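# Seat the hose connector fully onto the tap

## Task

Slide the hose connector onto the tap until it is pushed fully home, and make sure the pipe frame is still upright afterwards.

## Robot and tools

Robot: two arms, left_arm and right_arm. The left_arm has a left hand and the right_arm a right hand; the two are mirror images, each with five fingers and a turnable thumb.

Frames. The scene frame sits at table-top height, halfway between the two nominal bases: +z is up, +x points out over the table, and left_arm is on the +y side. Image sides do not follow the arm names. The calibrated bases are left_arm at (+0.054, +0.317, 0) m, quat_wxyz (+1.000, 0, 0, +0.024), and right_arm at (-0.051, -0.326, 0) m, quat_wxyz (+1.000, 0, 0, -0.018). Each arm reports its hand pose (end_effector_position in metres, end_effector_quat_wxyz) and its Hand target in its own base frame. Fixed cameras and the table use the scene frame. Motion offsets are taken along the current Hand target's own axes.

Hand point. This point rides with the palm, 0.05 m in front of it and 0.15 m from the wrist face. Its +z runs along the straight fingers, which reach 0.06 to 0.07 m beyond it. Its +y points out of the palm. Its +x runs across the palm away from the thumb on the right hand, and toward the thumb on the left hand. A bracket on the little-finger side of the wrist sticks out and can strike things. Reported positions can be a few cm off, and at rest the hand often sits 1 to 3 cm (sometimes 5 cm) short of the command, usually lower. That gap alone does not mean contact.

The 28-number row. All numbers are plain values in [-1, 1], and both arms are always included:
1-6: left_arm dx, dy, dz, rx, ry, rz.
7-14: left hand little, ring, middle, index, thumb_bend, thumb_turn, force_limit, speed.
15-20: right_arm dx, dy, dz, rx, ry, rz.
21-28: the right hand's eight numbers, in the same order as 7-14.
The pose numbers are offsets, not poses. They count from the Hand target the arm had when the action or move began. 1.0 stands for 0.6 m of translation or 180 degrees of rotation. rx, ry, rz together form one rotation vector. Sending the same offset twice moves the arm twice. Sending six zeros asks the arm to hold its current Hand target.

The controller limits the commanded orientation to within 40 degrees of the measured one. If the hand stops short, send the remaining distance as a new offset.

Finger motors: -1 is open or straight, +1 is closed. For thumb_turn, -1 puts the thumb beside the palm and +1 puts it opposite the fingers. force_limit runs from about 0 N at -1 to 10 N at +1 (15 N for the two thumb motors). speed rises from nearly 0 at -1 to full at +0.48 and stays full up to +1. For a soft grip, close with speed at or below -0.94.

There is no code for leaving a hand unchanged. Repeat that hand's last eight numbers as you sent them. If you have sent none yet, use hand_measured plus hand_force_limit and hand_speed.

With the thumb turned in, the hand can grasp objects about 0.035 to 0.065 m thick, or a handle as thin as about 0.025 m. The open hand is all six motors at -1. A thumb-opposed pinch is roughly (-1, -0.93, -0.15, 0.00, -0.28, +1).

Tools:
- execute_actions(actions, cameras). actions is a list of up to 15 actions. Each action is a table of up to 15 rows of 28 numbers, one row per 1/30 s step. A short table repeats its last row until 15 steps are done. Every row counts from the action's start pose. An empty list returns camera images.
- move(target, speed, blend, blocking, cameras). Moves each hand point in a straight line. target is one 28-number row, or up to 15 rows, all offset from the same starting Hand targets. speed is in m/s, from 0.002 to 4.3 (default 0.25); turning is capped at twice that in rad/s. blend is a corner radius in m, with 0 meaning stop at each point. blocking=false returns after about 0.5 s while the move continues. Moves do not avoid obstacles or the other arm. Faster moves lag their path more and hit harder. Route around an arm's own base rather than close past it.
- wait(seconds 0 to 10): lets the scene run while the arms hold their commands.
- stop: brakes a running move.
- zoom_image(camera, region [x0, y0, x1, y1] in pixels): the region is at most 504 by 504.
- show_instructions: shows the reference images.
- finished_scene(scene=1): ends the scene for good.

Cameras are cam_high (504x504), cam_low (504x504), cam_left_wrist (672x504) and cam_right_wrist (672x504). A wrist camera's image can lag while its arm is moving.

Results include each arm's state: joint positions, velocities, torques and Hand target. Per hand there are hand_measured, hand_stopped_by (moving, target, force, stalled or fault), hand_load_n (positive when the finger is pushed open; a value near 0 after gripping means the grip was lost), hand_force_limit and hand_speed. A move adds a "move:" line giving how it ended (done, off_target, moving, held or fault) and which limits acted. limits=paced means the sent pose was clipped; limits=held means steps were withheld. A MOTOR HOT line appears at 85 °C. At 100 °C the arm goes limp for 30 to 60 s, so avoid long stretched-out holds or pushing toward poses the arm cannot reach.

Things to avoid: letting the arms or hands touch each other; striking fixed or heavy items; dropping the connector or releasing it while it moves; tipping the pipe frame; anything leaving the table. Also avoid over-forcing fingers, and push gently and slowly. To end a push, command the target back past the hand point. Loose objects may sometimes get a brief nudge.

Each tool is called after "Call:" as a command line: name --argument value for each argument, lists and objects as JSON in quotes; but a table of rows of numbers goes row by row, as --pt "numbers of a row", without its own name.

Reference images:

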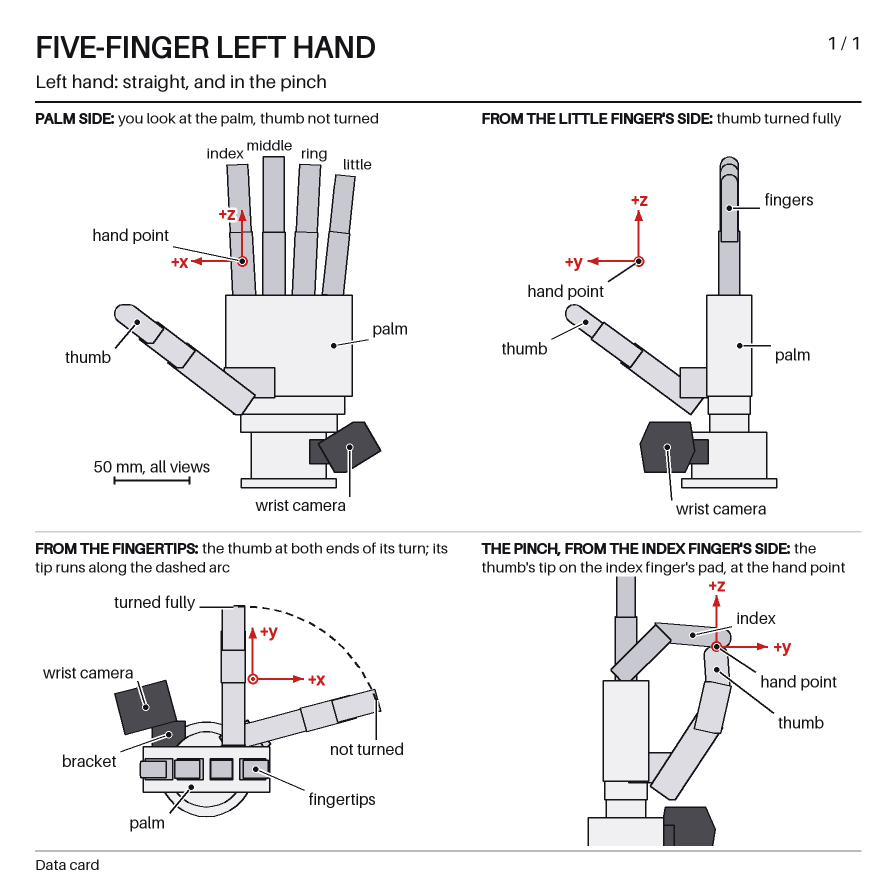

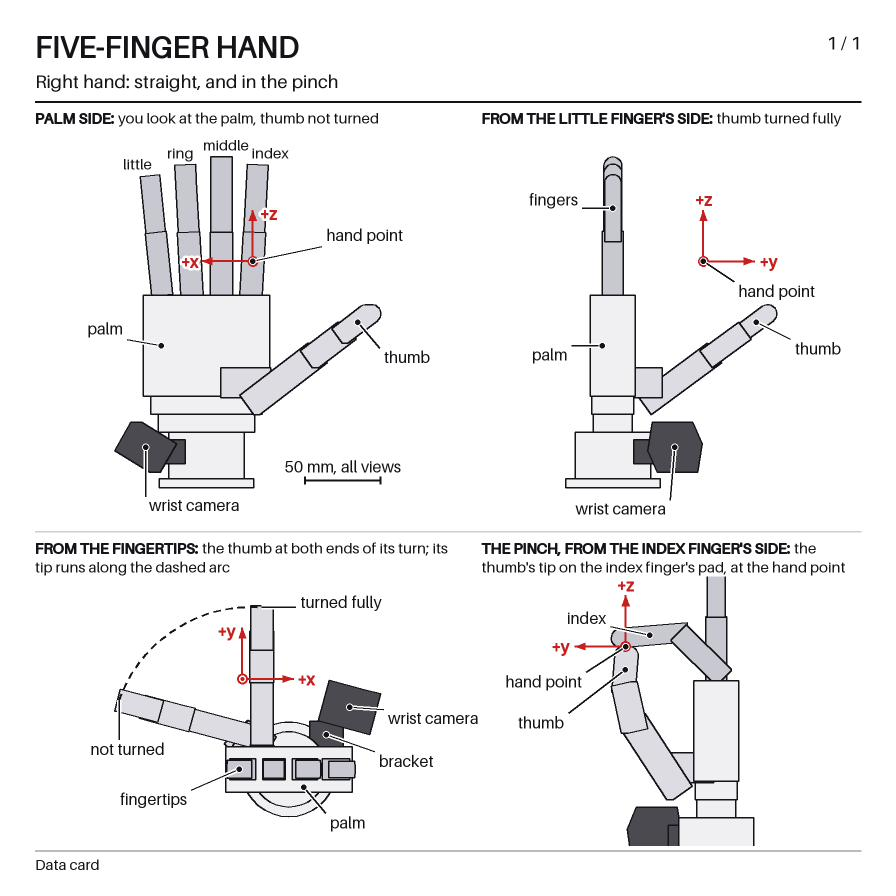

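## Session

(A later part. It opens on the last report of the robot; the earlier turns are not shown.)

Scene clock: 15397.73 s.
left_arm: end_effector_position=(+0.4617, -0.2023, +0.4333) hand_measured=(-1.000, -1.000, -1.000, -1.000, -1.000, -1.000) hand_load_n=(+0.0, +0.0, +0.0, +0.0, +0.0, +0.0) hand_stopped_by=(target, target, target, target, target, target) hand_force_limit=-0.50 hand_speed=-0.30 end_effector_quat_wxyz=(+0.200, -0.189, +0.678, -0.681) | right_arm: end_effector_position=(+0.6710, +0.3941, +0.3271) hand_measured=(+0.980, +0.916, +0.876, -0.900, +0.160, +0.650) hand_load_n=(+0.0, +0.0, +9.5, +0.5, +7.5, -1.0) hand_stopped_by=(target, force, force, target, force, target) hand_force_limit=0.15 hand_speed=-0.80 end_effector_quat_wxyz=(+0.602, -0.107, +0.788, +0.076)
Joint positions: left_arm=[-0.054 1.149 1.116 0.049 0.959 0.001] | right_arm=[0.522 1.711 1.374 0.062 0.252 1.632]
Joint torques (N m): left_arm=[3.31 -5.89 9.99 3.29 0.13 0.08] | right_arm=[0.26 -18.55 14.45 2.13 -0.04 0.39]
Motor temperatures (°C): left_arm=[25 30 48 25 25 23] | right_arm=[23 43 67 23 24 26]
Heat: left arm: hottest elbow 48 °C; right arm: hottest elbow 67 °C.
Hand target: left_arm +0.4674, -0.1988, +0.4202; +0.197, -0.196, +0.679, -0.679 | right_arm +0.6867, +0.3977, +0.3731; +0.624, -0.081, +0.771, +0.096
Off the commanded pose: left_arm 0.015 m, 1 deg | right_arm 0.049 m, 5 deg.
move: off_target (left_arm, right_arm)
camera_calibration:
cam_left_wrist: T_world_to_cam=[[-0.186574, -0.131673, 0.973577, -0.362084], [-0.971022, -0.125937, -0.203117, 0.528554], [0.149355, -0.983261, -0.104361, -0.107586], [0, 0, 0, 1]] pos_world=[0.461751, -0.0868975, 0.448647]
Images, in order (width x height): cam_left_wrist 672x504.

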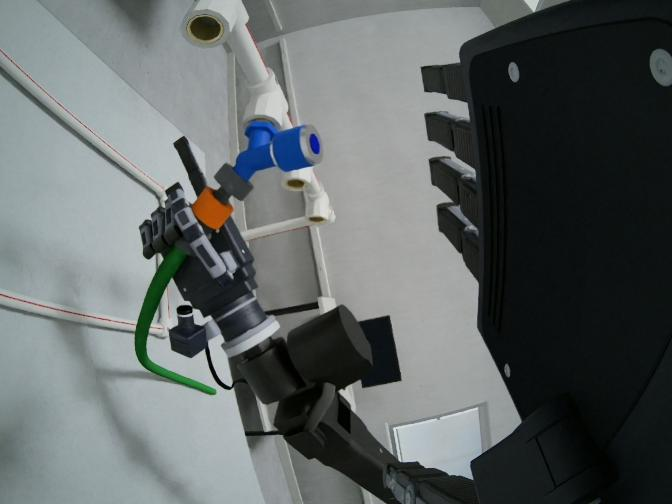

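Call:
move --target '[0,0,0,0,0,0,-1,-1,-1,-1,-1,-1,-0.5,-0.3,-0.0025,0.0007,0.0018,0.00022,0.00215,-0.00056,0.98,0.98,0.985,-0.9,0.88,0.65,0.15,-0.8]' --speed 0.02 --cameras '["cam_left_wrist"]'

Call:
zoom_image --camera "cam_left_wrist" --region '[195, 175, 235, 215]'

Scene clock: 15413.03 s.
left_arm: end_effector_position=(+0.4617, -0.2023, +0.4333) hand_measured=(-1.000, -1.000, -1.000, -1.000, -1.000, -1.000) hand_load_n=(+0.0, +0.0, -0.5, +0.0, +0.0, -0.5) hand_stopped_by=(target, target, target, target, target, target) hand_force_limit=-0.50 hand_speed=-0.30 end_effector_quat_wxyz=(+0.200, -0.189, +0.678, -0.681) | right_arm: end_effector_position=(+0.6717, +0.3942, +0.3280) hand_measured=(+0.980, +0.916, +0.876, -0.900, +0.160, +0.650) hand_load_n=(+0.0, +0.0, +9.0, +0.0, +7.5, -1.0) hand_stopped_by=(target, force, force, target, force, target) hand_force_limit=0.15 hand_speed=-0.80 end_effector_quat_wxyz=(+0.599, -0.107, +0.790, +0.074)
Joint positions: left_arm=[-0.054 1.149 1.116 0.049 0.959 0.001] | right_arm=[0.522 1.711 1.382 0.045 0.254 1.633]
Joint torques (N m): left_arm=[3.37 -5.89 9.99 3.29 0.13 0.08] | right_arm=[0.21 -18.49 14.74 2.19 -0.07 0.37]
Motor temperatures (°C): left_arm=[25 30 48 25 25 23] | right_arm=[23 41 67 23 24 26]
Heat: left arm: hottest elbow 48 °C; right arm: hottest elbow 67 °C.
Hand target: left_arm +0.4674, -0.1988, +0.4202; +0.197, -0.196, +0.679, -0.679 | right_arm +0.6879, +0.3984, +0.3748; +0.622, -0.082, +0.773, +0.095
Off the commanded pose: left_arm 0.015 m, 1 deg | right_arm 0.049 m, 5 deg.
move: off_target (left_arm, right_arm)
camera_calibration:
cam_left_wrist: T_world_to_cam=[[-0.186574, -0.131673, 0.973577, -0.362084], [-0.971022, -0.125937, -0.203117, 0.528554], [0.149355, -0.983261, -0.104361, -0.107586], [0, 0, 0, 1]] pos_world=[0.461751, -0.0868975, 0.448647]
Images, in order (width x height): cam_left_wrist 672x504.

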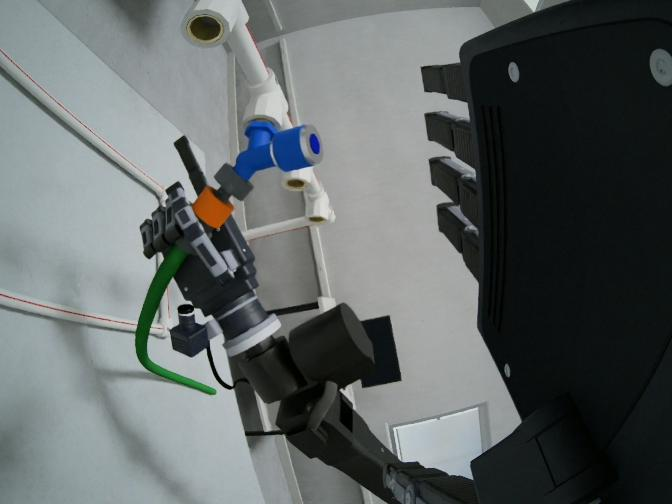

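Scaled by 12.600 from the camera's 672x504 image, which has a finer 960x720 frame.

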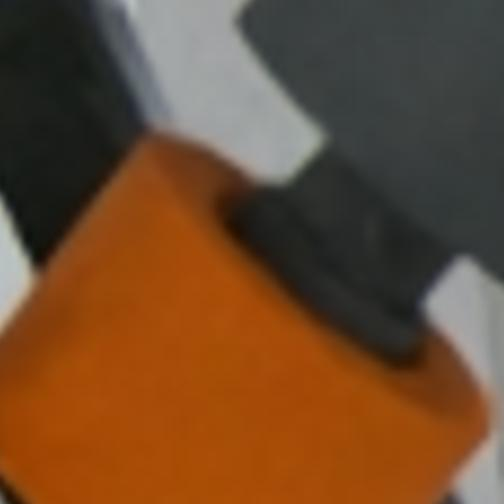

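Call:
move --target '[0,0,0,0,0,0,-1,-1,-1,-1,-1,-1,-0.5,-0.3,0.001,0.0013,0.0054,0,0,0,0.98,0.98,0.985,-0.9,0.88,0.65,0.15,-0.8]' --speed 0.02 --cameras '["cam_left_wrist"]'

Call:
zoom_image --camera "cam_left_wrist" --region '[195, 175, 235, 215]'

Scene clock: 15434.47 s.
left_arm: end_effector_position=(+0.4617, -0.2023, +0.4333) hand_measured=(-1.000, -1.000, -1.000, -1.000, -1.000, -1.000) hand_load_n=(+0.0, +0.0, +0.0, +0.0, +0.0, -0.5) hand_stopped_by=(target, target, target, target, target, target) hand_force_limit=-0.50 hand_speed=-0.30 end_effector_quat_wxyz=(+0.200, -0.189, +0.678, -0.681) | right_arm: end_effector_position=(+0.6732, +0.3946, +0.3279) hand_measured=(+0.980, +0.916, +0.876, -0.900, +0.160, +0.650) hand_load_n=(+0.0, +0.0, +9.0, +0.0, +7.5, -1.5) hand_stopped_by=(target, force, force, target, force, target) hand_force_limit=0.15 hand_speed=-0.80 end_effector_quat_wxyz=(+0.599, -0.106, +0.790, +0.074)
Joint positions: left_arm=[-0.054 1.149 1.116 0.049 0.959 0.001] | right_arm=[0.521 1.715 1.387 0.045 0.254 1.633]
Joint torques (N m): left_arm=[3.31 -5.95 9.99 3.29 0.13 0.08] | right_arm=[0.21 -18.02 14.93 2.22 -0.08 0.39]
Motor temperatures (°C): left_arm=[25 30 48 25 25 23] | right_arm=[23 40 67 23 24 26]
Heat: left arm: hottest elbow 48 °C; right arm: hottest elbow 67 °C.
Hand target: left_arm +0.4674, -0.1988, +0.4202; +0.197, -0.196, +0.679, -0.679 | right_arm +0.6907, +0.3998, +0.3732; +0.622, -0.082, +0.773, +0.095
Off the commanded pose: left_arm 0.015 m, 1 deg | right_arm 0.049 m, 5 deg.
move: off_target (left_arm, right_arm)
camera_calibration:
cam_left_wrist: T_world_to_cam=[[-0.186574, -0.131673, 0.973577, -0.362084], [-0.971022, -0.125937, -0.203117, 0.528554], [0.149355, -0.983261, -0.104361, -0.107586], [0, 0, 0, 1]] pos_world=[0.461751, -0.0868975, 0.448647]
Images, in order (width x height): cam_left_wrist 672x504.

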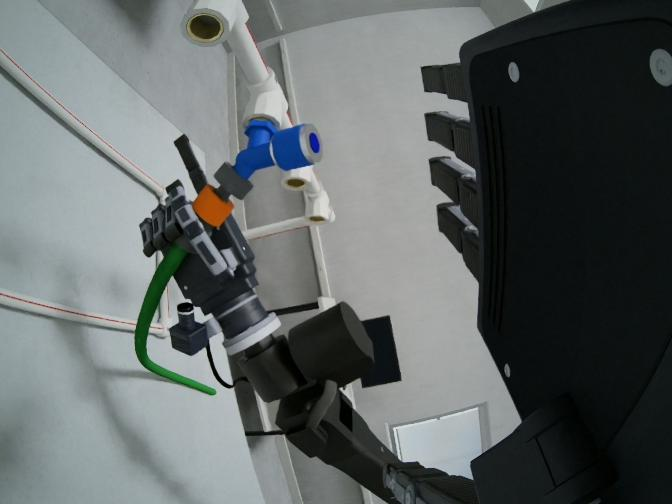

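Scaled by 12.600 from the camera's 672x504 image, which has a finer 960x720 frame.

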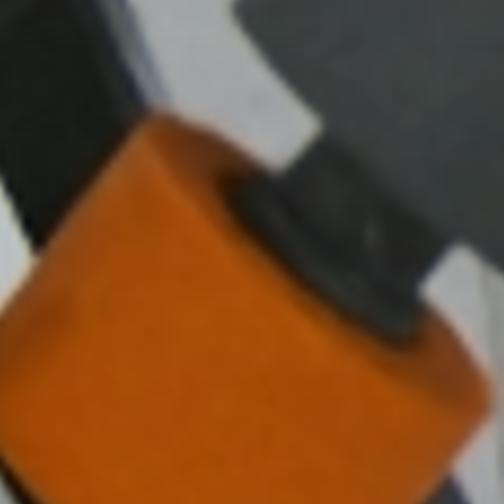

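Call:
move --target '[0,0,0,0,0,0,-1,-1,-1,-1,-1,-1,-0.5,-0.3,0.0,0.0012,0.0045,0,0,0,0.98,0.98,0.985,-0.9,0.88,0.65,0.15,-0.8]' --speed 0.02 --cameras '["cam_left_wrist","cam_high"]'

Call:
zoom_image --camera "cam_left_wrist" --region '[195, 175, 235, 215]'

Scene clock: 15454.50 s.
left_arm: end_effector_position=(+0.4617, -0.2023, +0.4333) hand_measured=(-1.000, -1.000, -1.000, -1.000, -1.000, -1.000) hand_load_n=(+0.0, +0.0, +0.0, +0.0, +0.0, -0.5) hand_stopped_by=(target, target, target, target, target, target) hand_force_limit=-0.50 hand_speed=-0.30 end_effector_quat_wxyz=(+0.200, -0.189, +0.678, -0.681) | right_arm: end_effector_position=(+0.6758, +0.3961, +0.3283) hand_measured=(+0.980, +0.916, +0.876, -0.900, +0.160, +0.650) hand_load_n=(+0.0, +0.0, +9.0, +0.0, +7.5, -1.5) hand_stopped_by=(target, force, force, target, force, target) hand_force_limit=0.15 hand_speed=-0.80 end_effector_quat_wxyz=(+0.600, -0.106, +0.789, +0.074)
Joint positions: left_arm=[-0.054 1.149 1.116 0.049 0.959 0.001] | right_arm=[0.521 1.722 1.396 0.045 0.254 1.633]
Joint torques (N m): left_arm=[3.37 -5.95 9.99 3.3 0.13 0.08] | right_arm=[0.21 -18.26 14.95 2.18 -0.09 0.37]
Motor temperatures (°C): left_arm=[25 30 47 25 25 23] | right_arm=[23 41 69 23 24 26]
Heat: left arm: hottest elbow 47 °C; right arm: hottest elbow 69 °C.
Hand target: left_arm +0.4674, -0.1988, +0.4202; +0.197, -0.196, +0.679, -0.679 | right_arm +0.6931, +0.4012, +0.3729; +0.622, -0.082, +0.773, +0.095
Off the commanded pose: left_arm 0.015 m, 1 deg | right_arm 0.048 m, 5 deg.
move: off_target (left_arm, right_arm)
camera_calibration:
cam_left_wrist: T_world_to_cam=[[-0.186574, -0.131673, 0.973577, -0.362084], [-0.971022, -0.125937, -0.203117, 0.528554], [0.149355, -0.983261, -0.104361, -0.107586], [0, 0, 0, 1]] pos_world=[0.461751, -0.0868975, 0.448647]
Images, in order (width x height): cam_high 504x504, cam_left_wrist 672x504.

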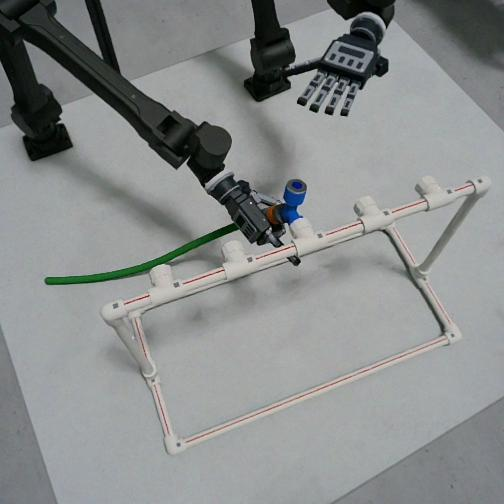

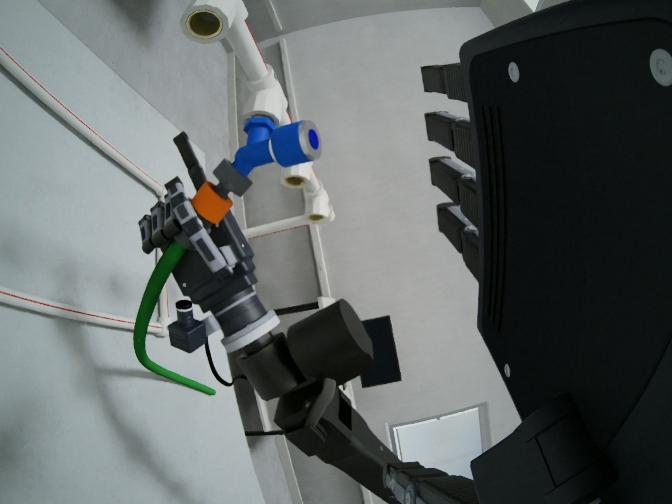

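Scaled by 12.600 from the camera's 672x504 image, which has a finer 960x720 frame.

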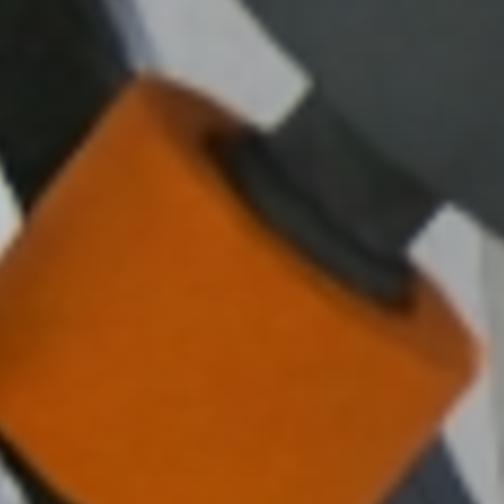

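Call:
zoom_image --camera "cam_left_wrist" --region '[186, 175, 216, 205]'

Call:
zoom_image --camera "cam_left_wrist" --region '[208, 195, 238, 225]'

Call:
zoom_image --camera "cam_left_wrist" --region '[208, 160, 258, 210]'

Call:
zoom_image --camera "cam_high" --region '[245, 175, 315, 245]'

Scaled by 16.800 from the camera's 672x504 image, which has a finer 960x720 frame.

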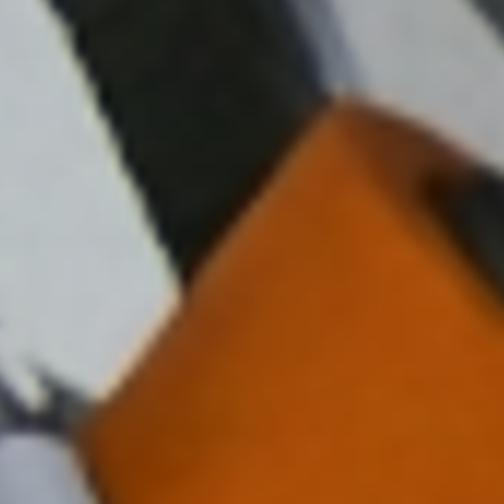

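Scaled by 16.800 from the camera's 672x504 image, which has a finer 960x720 frame.

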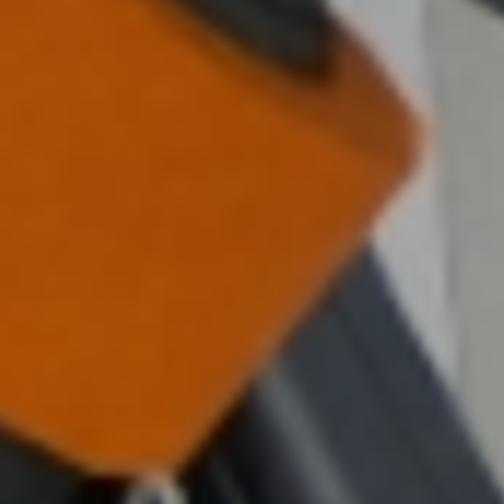

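Scaled by 10.080 from the camera's 672x504 image, which has a finer 960x720 frame.

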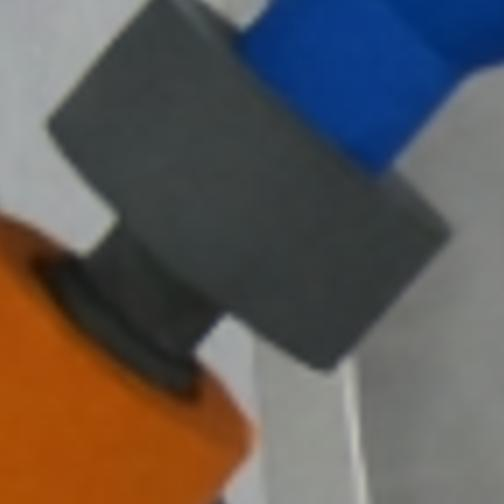

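Scaled by 7.200.

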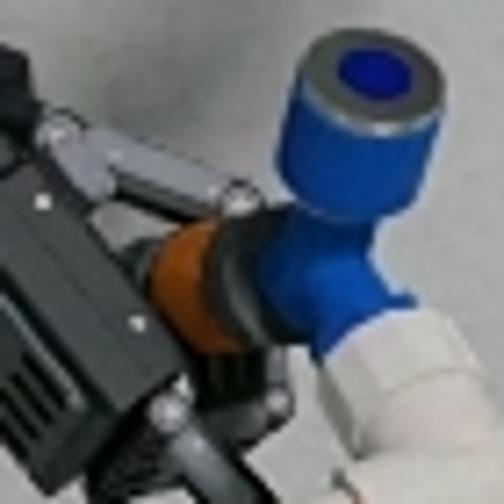

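Call:
move --pt "0 -0.1413 0 0 0 0 -1 -1 -1 -1 -1 -1 -0.5 -0.3 0 0 0 0 0 0 0.98 0.98 0.985 -0.9 0.88 0.65 0.15 -0.8" --pt "0.1746 -0.1413 0.2455 0 -0.3206 0 -1 -1 -1 -1 -1 -1 -0.5 -0.3 0 0 0 0 0 0 0.98 0.98 0.985 -0.9 0.88 0.65 0.15 -0.8" --speed 0.15 --blend 0.03 --cameras '["cam_left_wrist"]'

Call:
zoom_image --camera "cam_left_wrist" --region '[112, 195, 152, 235]'

Call:
zoom_image --camera "cam_left_wrist" --region '[130, 200, 170, 240]'

Call:
zoom_image --camera "cam_left_wrist" --region '[150, 180, 200, 230]'

Scene clock: 15553.60 s.
left_arm: end_effector_position=(+0.4525, -0.3684, +0.4771) hand_measured=(-1.000, -1.000, -1.000, -1.000, -1.000, -1.000) hand_load_n=(+0.0, +0.0, +0.0, +0.0, +0.0, -0.5) hand_stopped_by=(target, target, target, target, target, target) hand_force_limit=-0.50 hand_speed=-0.30 end_effector_quat_wxyz=(+0.503, -0.498, +0.518, -0.480) | right_arm: end_effector_position=(+0.6758, +0.3961, +0.3283) hand_measured=(+0.980, +0.916, +0.876, -0.900, +0.160, +0.650) hand_load_n=(+0.0, +0.0, +9.0, +0.0, +7.5, -1.0) hand_stopped_by=(target, force, force, target, force, target) hand_force_limit=0.15 hand_speed=-0.80 end_effector_quat_wxyz=(+0.600, -0.106, +0.789, +0.074)
Joint positions: left_arm=[-0.918 1.271 1.366 -0.148 -0.922 0.001] | right_arm=[0.521 1.722 1.396 0.045 0.254 1.633]
Joint torques (N m): left_arm=[2.14 -7.59 16.73 3.34 -0.08 0.09] | right_arm=[0.21 -18.08 14.95 2.18 -0.08 0.38]
Motor temperatures (°C): left_arm=[25 30 48 25 25 23] | right_arm=[23 41 66 23 24 26]
Heat: left arm: hottest elbow 48 °C; right arm: hottest elbow 66 °C.
Hand target: left_arm +0.4575, -0.3793, +0.5049; +0.500, -0.500, +0.500, -0.500 | right_arm +0.6931, +0.4012, +0.3729; +0.622, -0.082, +0.773, +0.095
Off the commanded pose: left_arm 0.030 m, 3 deg | right_arm 0.048 m, 5 deg.
move: off_target (left_arm, right_arm)
camera_calibration:
cam_left_wrist: T_world_to_cam=[[0.0532851, -0.256111, 0.965178, -0.578821], [-0.412026, -0.886077, -0.212374, -0.0209888], [0.909613, -0.386362, -0.152739, -0.365989], [0, 0, 0, 1]] pos_world=[0.355103, -0.308244, 0.498307]
Images, in order (width x height): cam_left_wrist 672x504.

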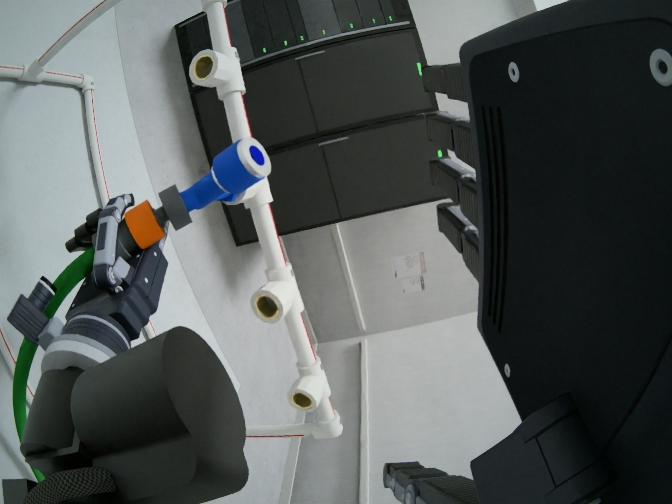

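Scaled by 12.600 from the camera's 672x504 image, which has a finer 960x720 frame.

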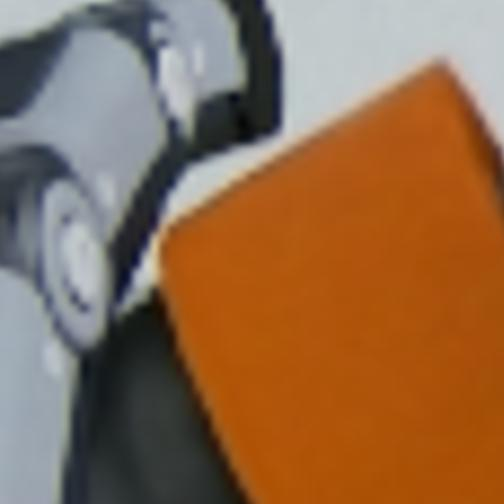

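Scaled by 12.600 from the camera's 672x504 image, which has a finer 960x720 frame.

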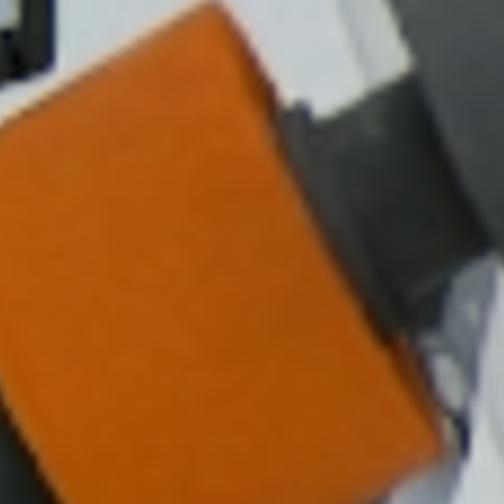

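Scaled by 10.080 from the camera's 672x504 image, which has a finer 960x720 frame.

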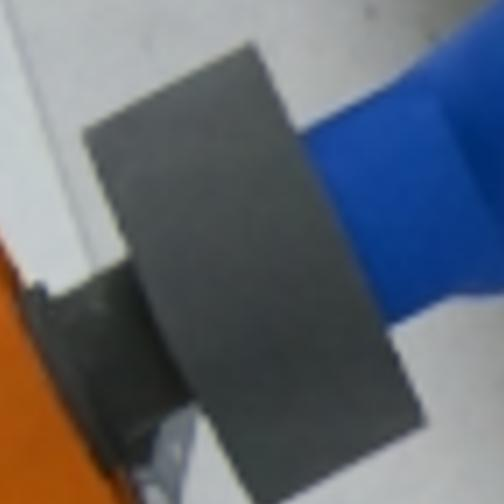

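Call:
move --target '[0,0,0,0,0,0,-1,-1,-1,-1,-1,-1,-0.5,-0.3,-0.003,0,0,0,0,0.00955,0.98,0.98,0.985,-0.9,0.88,0.65,0.15,-0.8]' --speed 0.03 --cameras '["cam_left_wrist"]'

Call:
zoom_image --camera "cam_left_wrist" --region '[112, 195, 152, 235]'

Call:
zoom_image --camera "cam_left_wrist" --region '[130, 200, 170, 240]'

Scene clock: 15620.20 s.
left_arm: end_effector_position=(+0.4525, -0.3684, +0.4771) hand_measured=(-1.000, -1.000, -1.000, -1.000, -1.000, -1.000) hand_load_n=(+0.0, +0.0, +0.0, +0.0, +0.0, -0.5) hand_stopped_by=(target, target, target, target, target, target) hand_force_limit=-0.50 hand_speed=-0.30 end_effector_quat_wxyz=(+0.503, -0.498, +0.518, -0.480) | right_arm: end_effector_position=(+0.6765, +0.3955, +0.3291) hand_measured=(+0.980, +0.916, +0.876, -0.900, +0.160, +0.650) hand_load_n=(+0.0, +0.0, +9.0, +0.0, +7.5, -1.5) hand_stopped_by=(target, force, force, target, force, target) hand_force_limit=0.15 hand_speed=-0.80 end_effector_quat_wxyz=(+0.599, -0.097, +0.791, +0.082)
Joint positions: left_arm=[-0.918 1.271 1.366 -0.148 -0.922 0.001] | right_arm=[0.521 1.723 1.396 0.045 0.254 1.657]
Joint torques (N m): left_arm=[2.14 -7.53 16.76 3.34 -0.08 0.09] | right_arm=[0.38 -18.26 14.97 2.18 -0.06 0.43]
Motor temperatures (°C): left_arm=[25 30 63 25 25 23] | right_arm=[23 41 67 23 24 26]
Heat: left arm: hottest elbow 63 °C; right arm: hottest elbow 67 °C.
Hand target: left_arm +0.4575, -0.3793, +0.5049; +0.500, -0.500, +0.500, -0.500 | right_arm +0.6935, +0.4012, +0.3746; +0.620, -0.070, +0.774, +0.104
Off the commanded pose: left_arm 0.030 m, 3 deg | right_arm 0.049 m, 5 deg.
move: off_target (left_arm, right_arm)
camera_calibration:
cam_left_wrist: T_world_to_cam=[[0.0532851, -0.256111, 0.965178, -0.578821], [-0.412026, -0.886077, -0.212374, -0.0209888], [0.909613, -0.386362, -0.152739, -0.365989], [0, 0, 0, 1]] pos_world=[0.355103, -0.308244, 0.498307]
Images, in order (width x height): cam_left_wrist 672x504.

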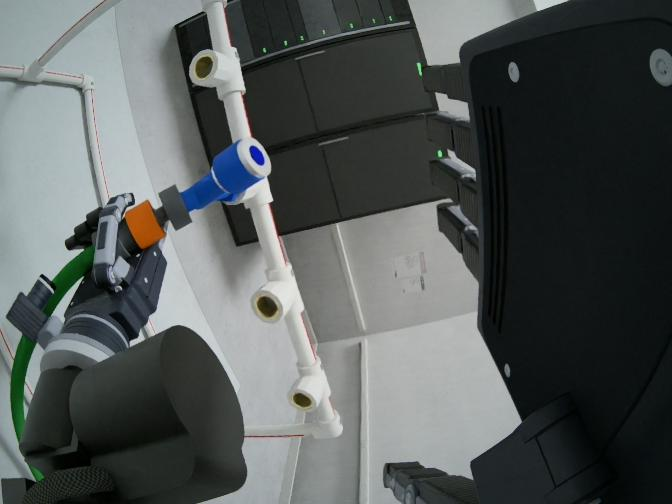

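Scaled by 12.600 from the camera's 672x504 image, which has a finer 960x720 frame.

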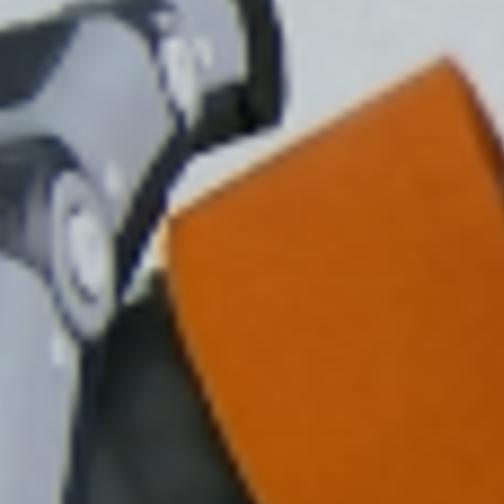

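Scaled by 12.600 from the camera's 672x504 image, which has a finer 960x720 frame.

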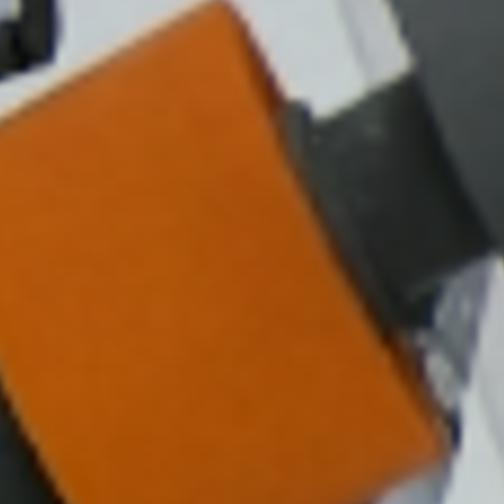

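Call:
move --pt "-0.3012 0 0.0163 0 0.3206 0 -1 -1 -1 -1 -1 -1 -0.5 -0.3 -0.016 0.0017 -0.0016 -0.00161 -0.01221 0.0032 0.98 0.98 0.985 -0.9 0.88 0.65 0.15 -0.8" --pt "-0.3012 0.1413 0.0163 0 0.3206 0 -1 -1 -1 -1 -1 -1 -0.5 -0.3 -0.016 0.0017 -0.0016 -0.00161 -0.01221 0.0032 0.98 0.98 0.985 -0.9 0.88 0.65 0.15 -0.8" --speed 0.15 --blend 0.03 --cameras '["cam_left_wrist"]'

Call:
zoom_image --camera "cam_left_wrist" --region '[195, 175, 235, 215]'

Scene clock: 15643.23 s.
left_arm: end_effector_position=(+0.4616, -0.2020, +0.4332) hand_measured=(-1.000, -1.000, -1.000, -1.000, -1.000, -1.000) hand_load_n=(+0.0, +0.0, +0.0, +0.0, +0.0, -0.5) hand_stopped_by=(target, target, target, target, target, target) hand_force_limit=-0.50 hand_speed=-0.30 end_effector_quat_wxyz=(+0.200, -0.189, +0.678, -0.681) | right_arm: end_effector_position=(+0.6769, +0.3957, +0.3301) hand_measured=(+0.980, +0.916, +0.876, -0.900, +0.160, +0.650) hand_load_n=(+0.0, +0.0, +9.5, +0.0, +7.5, -1.5) hand_stopped_by=(target, force, force, target, force, target) hand_force_limit=0.15 hand_speed=-0.80 end_effector_quat_wxyz=(+0.600, -0.096, +0.790, +0.082)
Joint positions: left_arm=[-0.053 1.149 1.115 0.048 0.96 0.001] | right_arm=[0.521 1.723 1.397 0.046 0.254 1.658]
Joint torques (N m): left_arm=[3.31 -5.95 9.99 3.29 0.13 0.08] | right_arm=[0.32 -18.43 14.41 3.74 -0.07 0.44]
Motor temperatures (°C): left_arm=[25 30 63 25 25 23] | right_arm=[23 41 71 23 24 26]
Heat: left arm: hottest elbow 63 °C; right arm: hottest elbow 71 °C.
Hand target: left_arm +0.4672, -0.1985, +0.4202; +0.197, -0.196, +0.679, -0.679 | right_arm +0.6944, +0.4017, +0.3843; +0.635, -0.066, +0.762, +0.111
Off the commanded pose: left_arm 0.015 m, 1 deg | right_arm 0.057 m, 7 deg.
move: off_target (left_arm, right_arm)
camera_calibration:
cam_left_wrist: T_world_to_cam=[[-0.186163, -0.131721, 0.973649, -0.362192], [-0.971101, -0.125968, -0.202718, 0.528329], [0.149351, -0.983251, -0.104464, -0.107238], [0, 0, 0, 1]] pos_world=[0.46165, -0.0865974, 0.448547]
Images, in order (width x height): cam_left_wrist 672x504.

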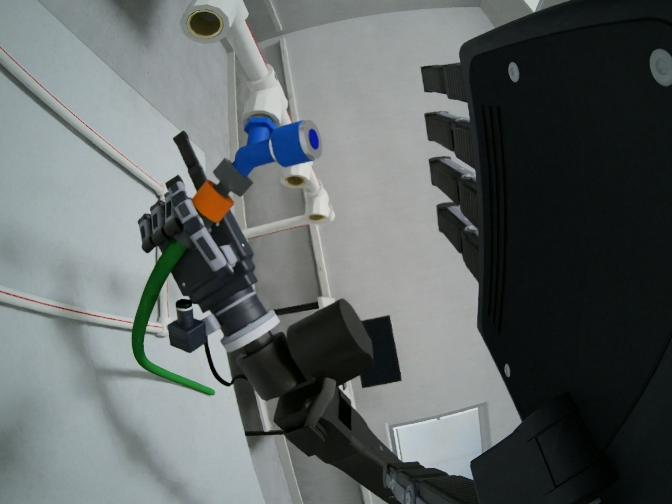

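Scaled by 12.600 from the camera's 672x504 image, which has a finer 960x720 frame.

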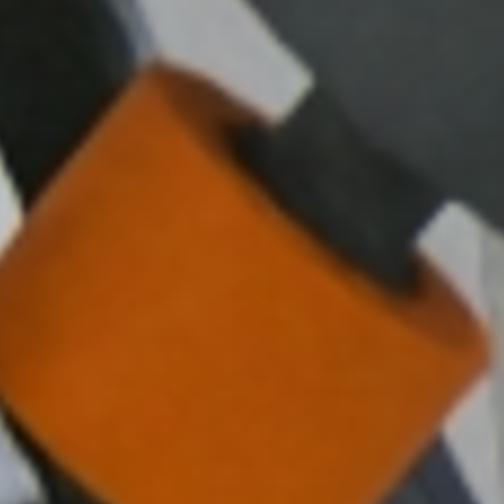

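Call:
move --target '[0,0,0,0,0,0,-1,-1,-1,-1,-1,-1,-0.5,-0.3,-0.0118,0.0021,0.0022,-0.00097,-0.00733,0.00192,0.98,0.98,0.985,-0.9,0.88,0.65,0.15,-0.8]' --speed 0.02 --cameras '["cam_left_wrist"]'

Call:
zoom_image --camera "cam_left_wrist" --region '[195, 175, 235, 215]'

Scene clock: 15659.27 s.
left_arm: end_effector_position=(+0.4616, -0.2020, +0.4332) hand_measured=(-1.000, -1.000, -1.000, -1.000, -1.000, -1.000) hand_load_n=(+0.0, +0.0, +0.0, +0.0, +0.0, +0.0) hand_stopped_by=(target, target, target, target, target, target) hand_force_limit=-0.50 hand_speed=-0.30 end_effector_quat_wxyz=(+0.200, -0.189, +0.678, -0.681) | right_arm: end_effector_position=(+0.6787, +0.3968, +0.3310) hand_measured=(+0.980, +0.916, +0.876, -0.900, +0.160, +0.650) hand_load_n=(+0.0, +0.0, +9.5, +0.0, +7.5, -1.0) hand_stopped_by=(target, force, force, target, force, target) hand_force_limit=0.15 hand_speed=-0.80 end_effector_quat_wxyz=(+0.605, -0.095, +0.786, +0.085)
Joint positions: left_arm=[-0.053 1.149 1.115 0.049 0.96 0.001] | right_arm=[0.521 1.73 1.397 0.067 0.254 1.658]
Joint torques (N m): left_arm=[3.37 -5.89 9.99 3.29 0.13 0.08] | right_arm=[0.26 -18.78 14.76 3.82 -0.09 0.43]
Motor temperatures (°C): left_arm=[25 30 57 25 25 23] | right_arm=[23 41 71 24 24 26]
Heat: left arm: hottest elbow 57 °C; right arm: hottest elbow 71 °C.
Hand target: left_arm +0.4672, -0.1985, +0.4202; +0.197, -0.196, +0.679, -0.679 | right_arm +0.6966, +0.4031, +0.3910; +0.643, -0.063, +0.755, +0.115
Off the commanded pose: left_arm 0.015 m, 1 deg | right_arm 0.063 m, 8 deg.
move: off_target (left_arm, right_arm)
camera_calibration:
cam_left_wrist: T_world_to_cam=[[-0.186574, -0.131673, 0.973577, -0.362063], [-0.971022, -0.125937, -0.203117, 0.528495], [0.149355, -0.983261, -0.104361, -0.107276], [0, 0, 0, 1]] pos_world=[0.461651, -0.0865975, 0.448647]
Images, in order (width x height): cam_left_wrist 672x504.

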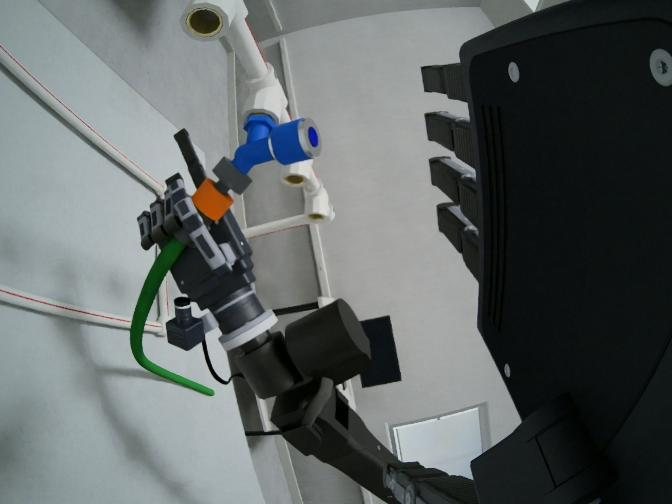

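Scaled by 12.600 from the camera's 672x504 image, which has a finer 960x720 frame.

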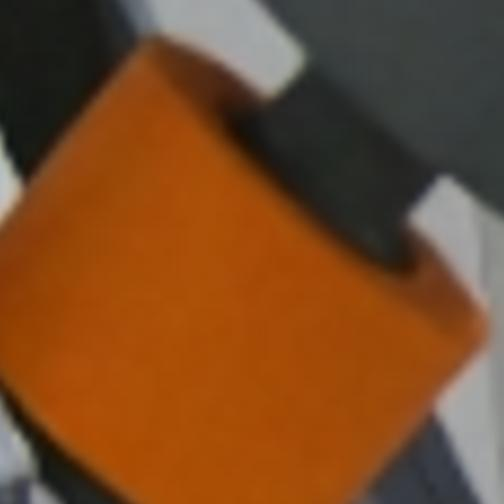

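Call:
zoom_image --camera "cam_left_wrist" --region '[186, 172, 216, 202]'

Call:
zoom_image --camera "cam_left_wrist" --region '[208, 192, 238, 222]'

Call:
zoom_image --camera "cam_left_wrist" --region '[205, 155, 255, 205]'

Scaled by 16.800 from the camera's 672x504 image, which has a finer 960x720 frame.

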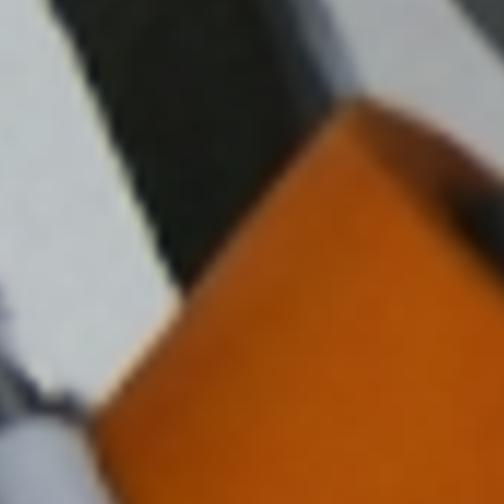

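Scaled by 16.800 from the camera's 672x504 image, which has a finer 960x720 frame.

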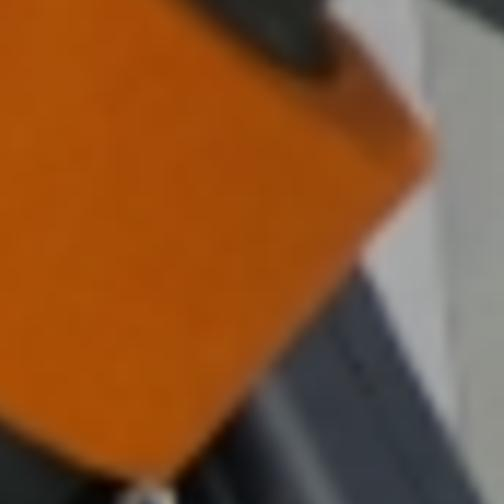

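Scaled by 10.080 from the camera's 672x504 image, which has a finer 960x720 frame.

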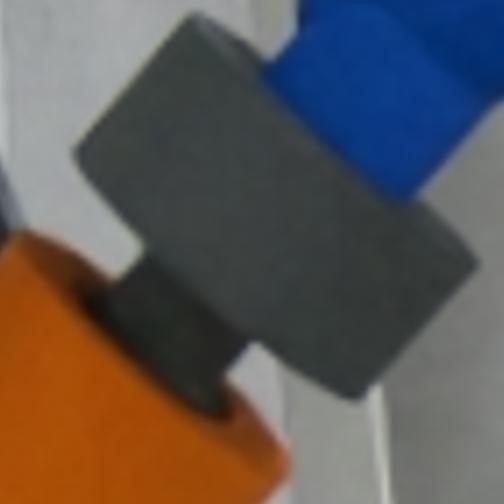

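Call:
execute_actions --actions '[]' --cameras '["all"]'

Scene clock: 15727.77 s.
left_arm: end_effector_position=(+0.4616, -0.2020, +0.4332) hand_measured=(-1.000, -1.000, -1.000, -1.000, -1.000, -1.000) hand_load_n=(+0.0, +0.0, +0.0, +0.0, +0.0, -0.5) hand_stopped_by=(target, target, target, target, target, target) hand_force_limit=-0.50 hand_speed=-0.30 end_effector_quat_wxyz=(+0.200, -0.189, +0.678, -0.681) | right_arm: end_effector_position=(+0.6787, +0.3968, +0.3310) hand_measured=(+0.980, +0.916, +0.876, -0.900, +0.160, +0.650) hand_load_n=(+0.0, +0.0, +9.0, +0.0, +7.5, -1.5) hand_stopped_by=(target, force, force, target, force, target) hand_force_limit=0.15 hand_speed=-0.80 end_effector_quat_wxyz=(+0.605, -0.095, +0.786, +0.085)
Joint positions: left_arm=[-0.053 1.149 1.115 0.049 0.96 0.001] | right_arm=[0.521 1.73 1.397 0.067 0.254 1.658]
Joint velocities: within noise
Joint torques (N m): left_arm=[3.37 -5.95 10 3.29 0.13 0.08] | right_arm=[0.26 -18.78 14.76 3.79 -0.08 0.43]
Motor temperatures (°C): left_arm=[25 30 49 25 25 23] | right_arm=[23 39 73 24 24 26]
Heat: left arm: hottest elbow 49 °C; right arm: hottest elbow 73 °C.
Hand target: left_arm +0.4672, -0.1985, +0.4202; +0.197, -0.196, +0.679, -0.679 | right_arm +0.6966, +0.4031, +0.3910; +0.643, -0.063, +0.755, +0.115
Off the commanded pose: left_arm 0.015 m, 1 deg | right_arm 0.063 m, 8 deg.
camera_calibration:
cam_left_wrist: T_world_to_cam=[[-0.186574, -0.131673, 0.973577, -0.362063], [-0.971022, -0.125937, -0.203117, 0.528495], [0.149355, -0.983261, -0.104361, -0.107276], [0, 0, 0, 1]] pos_world=[0.461651, -0.0865975, 0.448647]
cam_right_wrist: T_world_to_cam=[[-0.333354, 0.912223, -0.23817, -0.0612235], [-0.420188, 0.0823918, 0.903689, -0.0606677], [0.843989, 0.401325, 0.35584, -0.739508], [0, 0, 0, 1]] pos_world=[0.578236, 0.357631, 0.30339]

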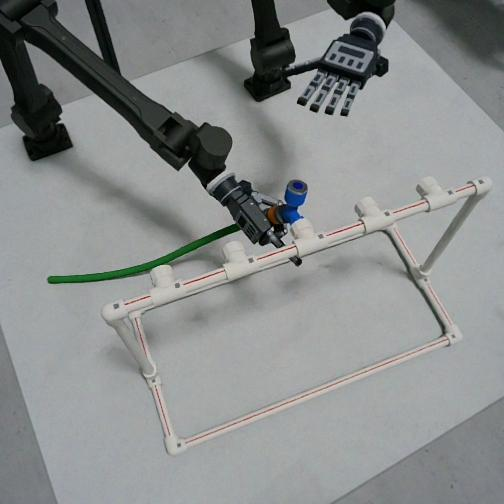

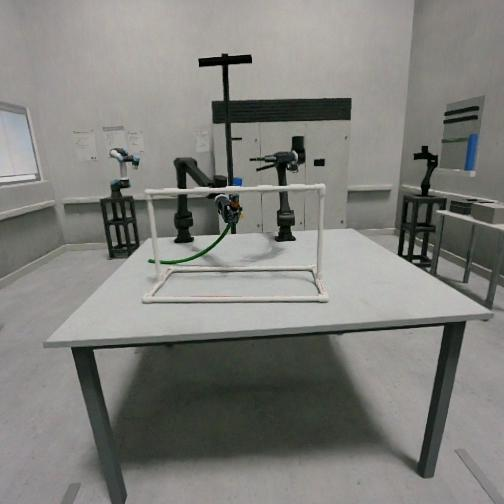

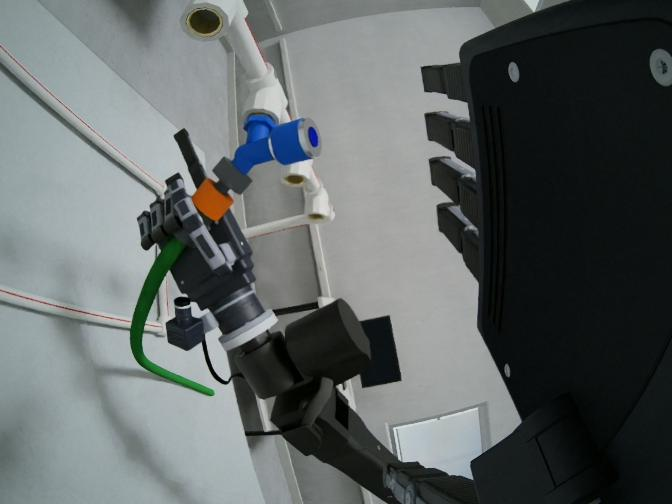

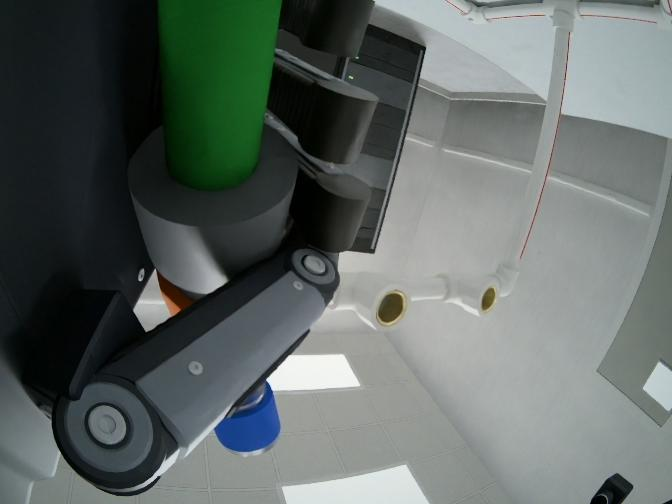

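Call:
zoom_image --camera "cam_left_wrist" --region '[195, 165, 245, 215]'

Call:
zoom_image --camera "cam_left_wrist" --region '[195, 175, 235, 215]'

Scaled by 10.080 from the camera's 672x504 image, which has a finer 960x720 frame.

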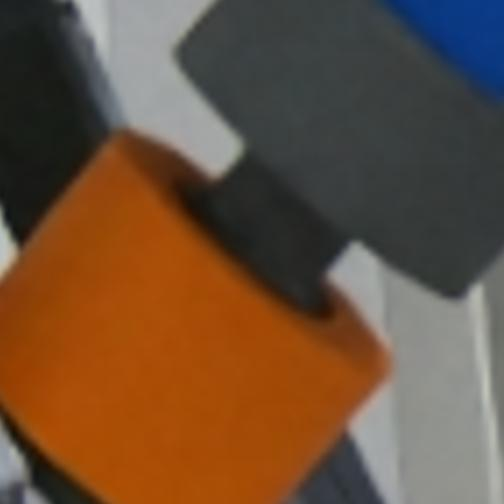

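Scaled by 12.600 from the camera's 672x504 image, which has a finer 960x720 frame.

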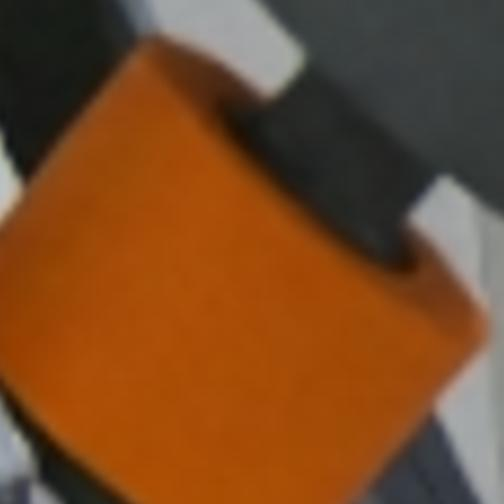

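Call:
zoom_image --camera "cam_left_wrist" --region '[160, 0, 360, 150]'

Call:
zoom_image --camera "cam_high" --region '[230, 150, 430, 300]'

Scaled by 2.520 from the camera's 672x504 image, which has a finer 960x720 frame.

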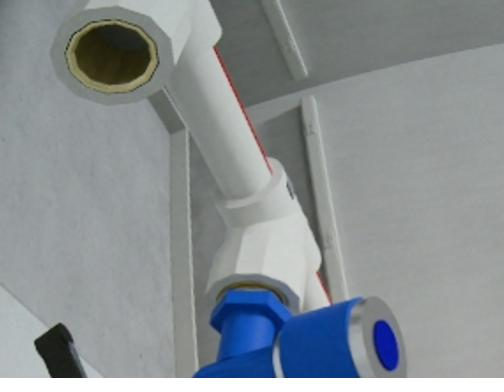

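Scaled by 2.520.

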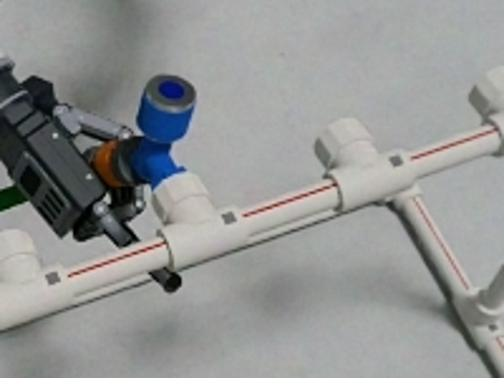

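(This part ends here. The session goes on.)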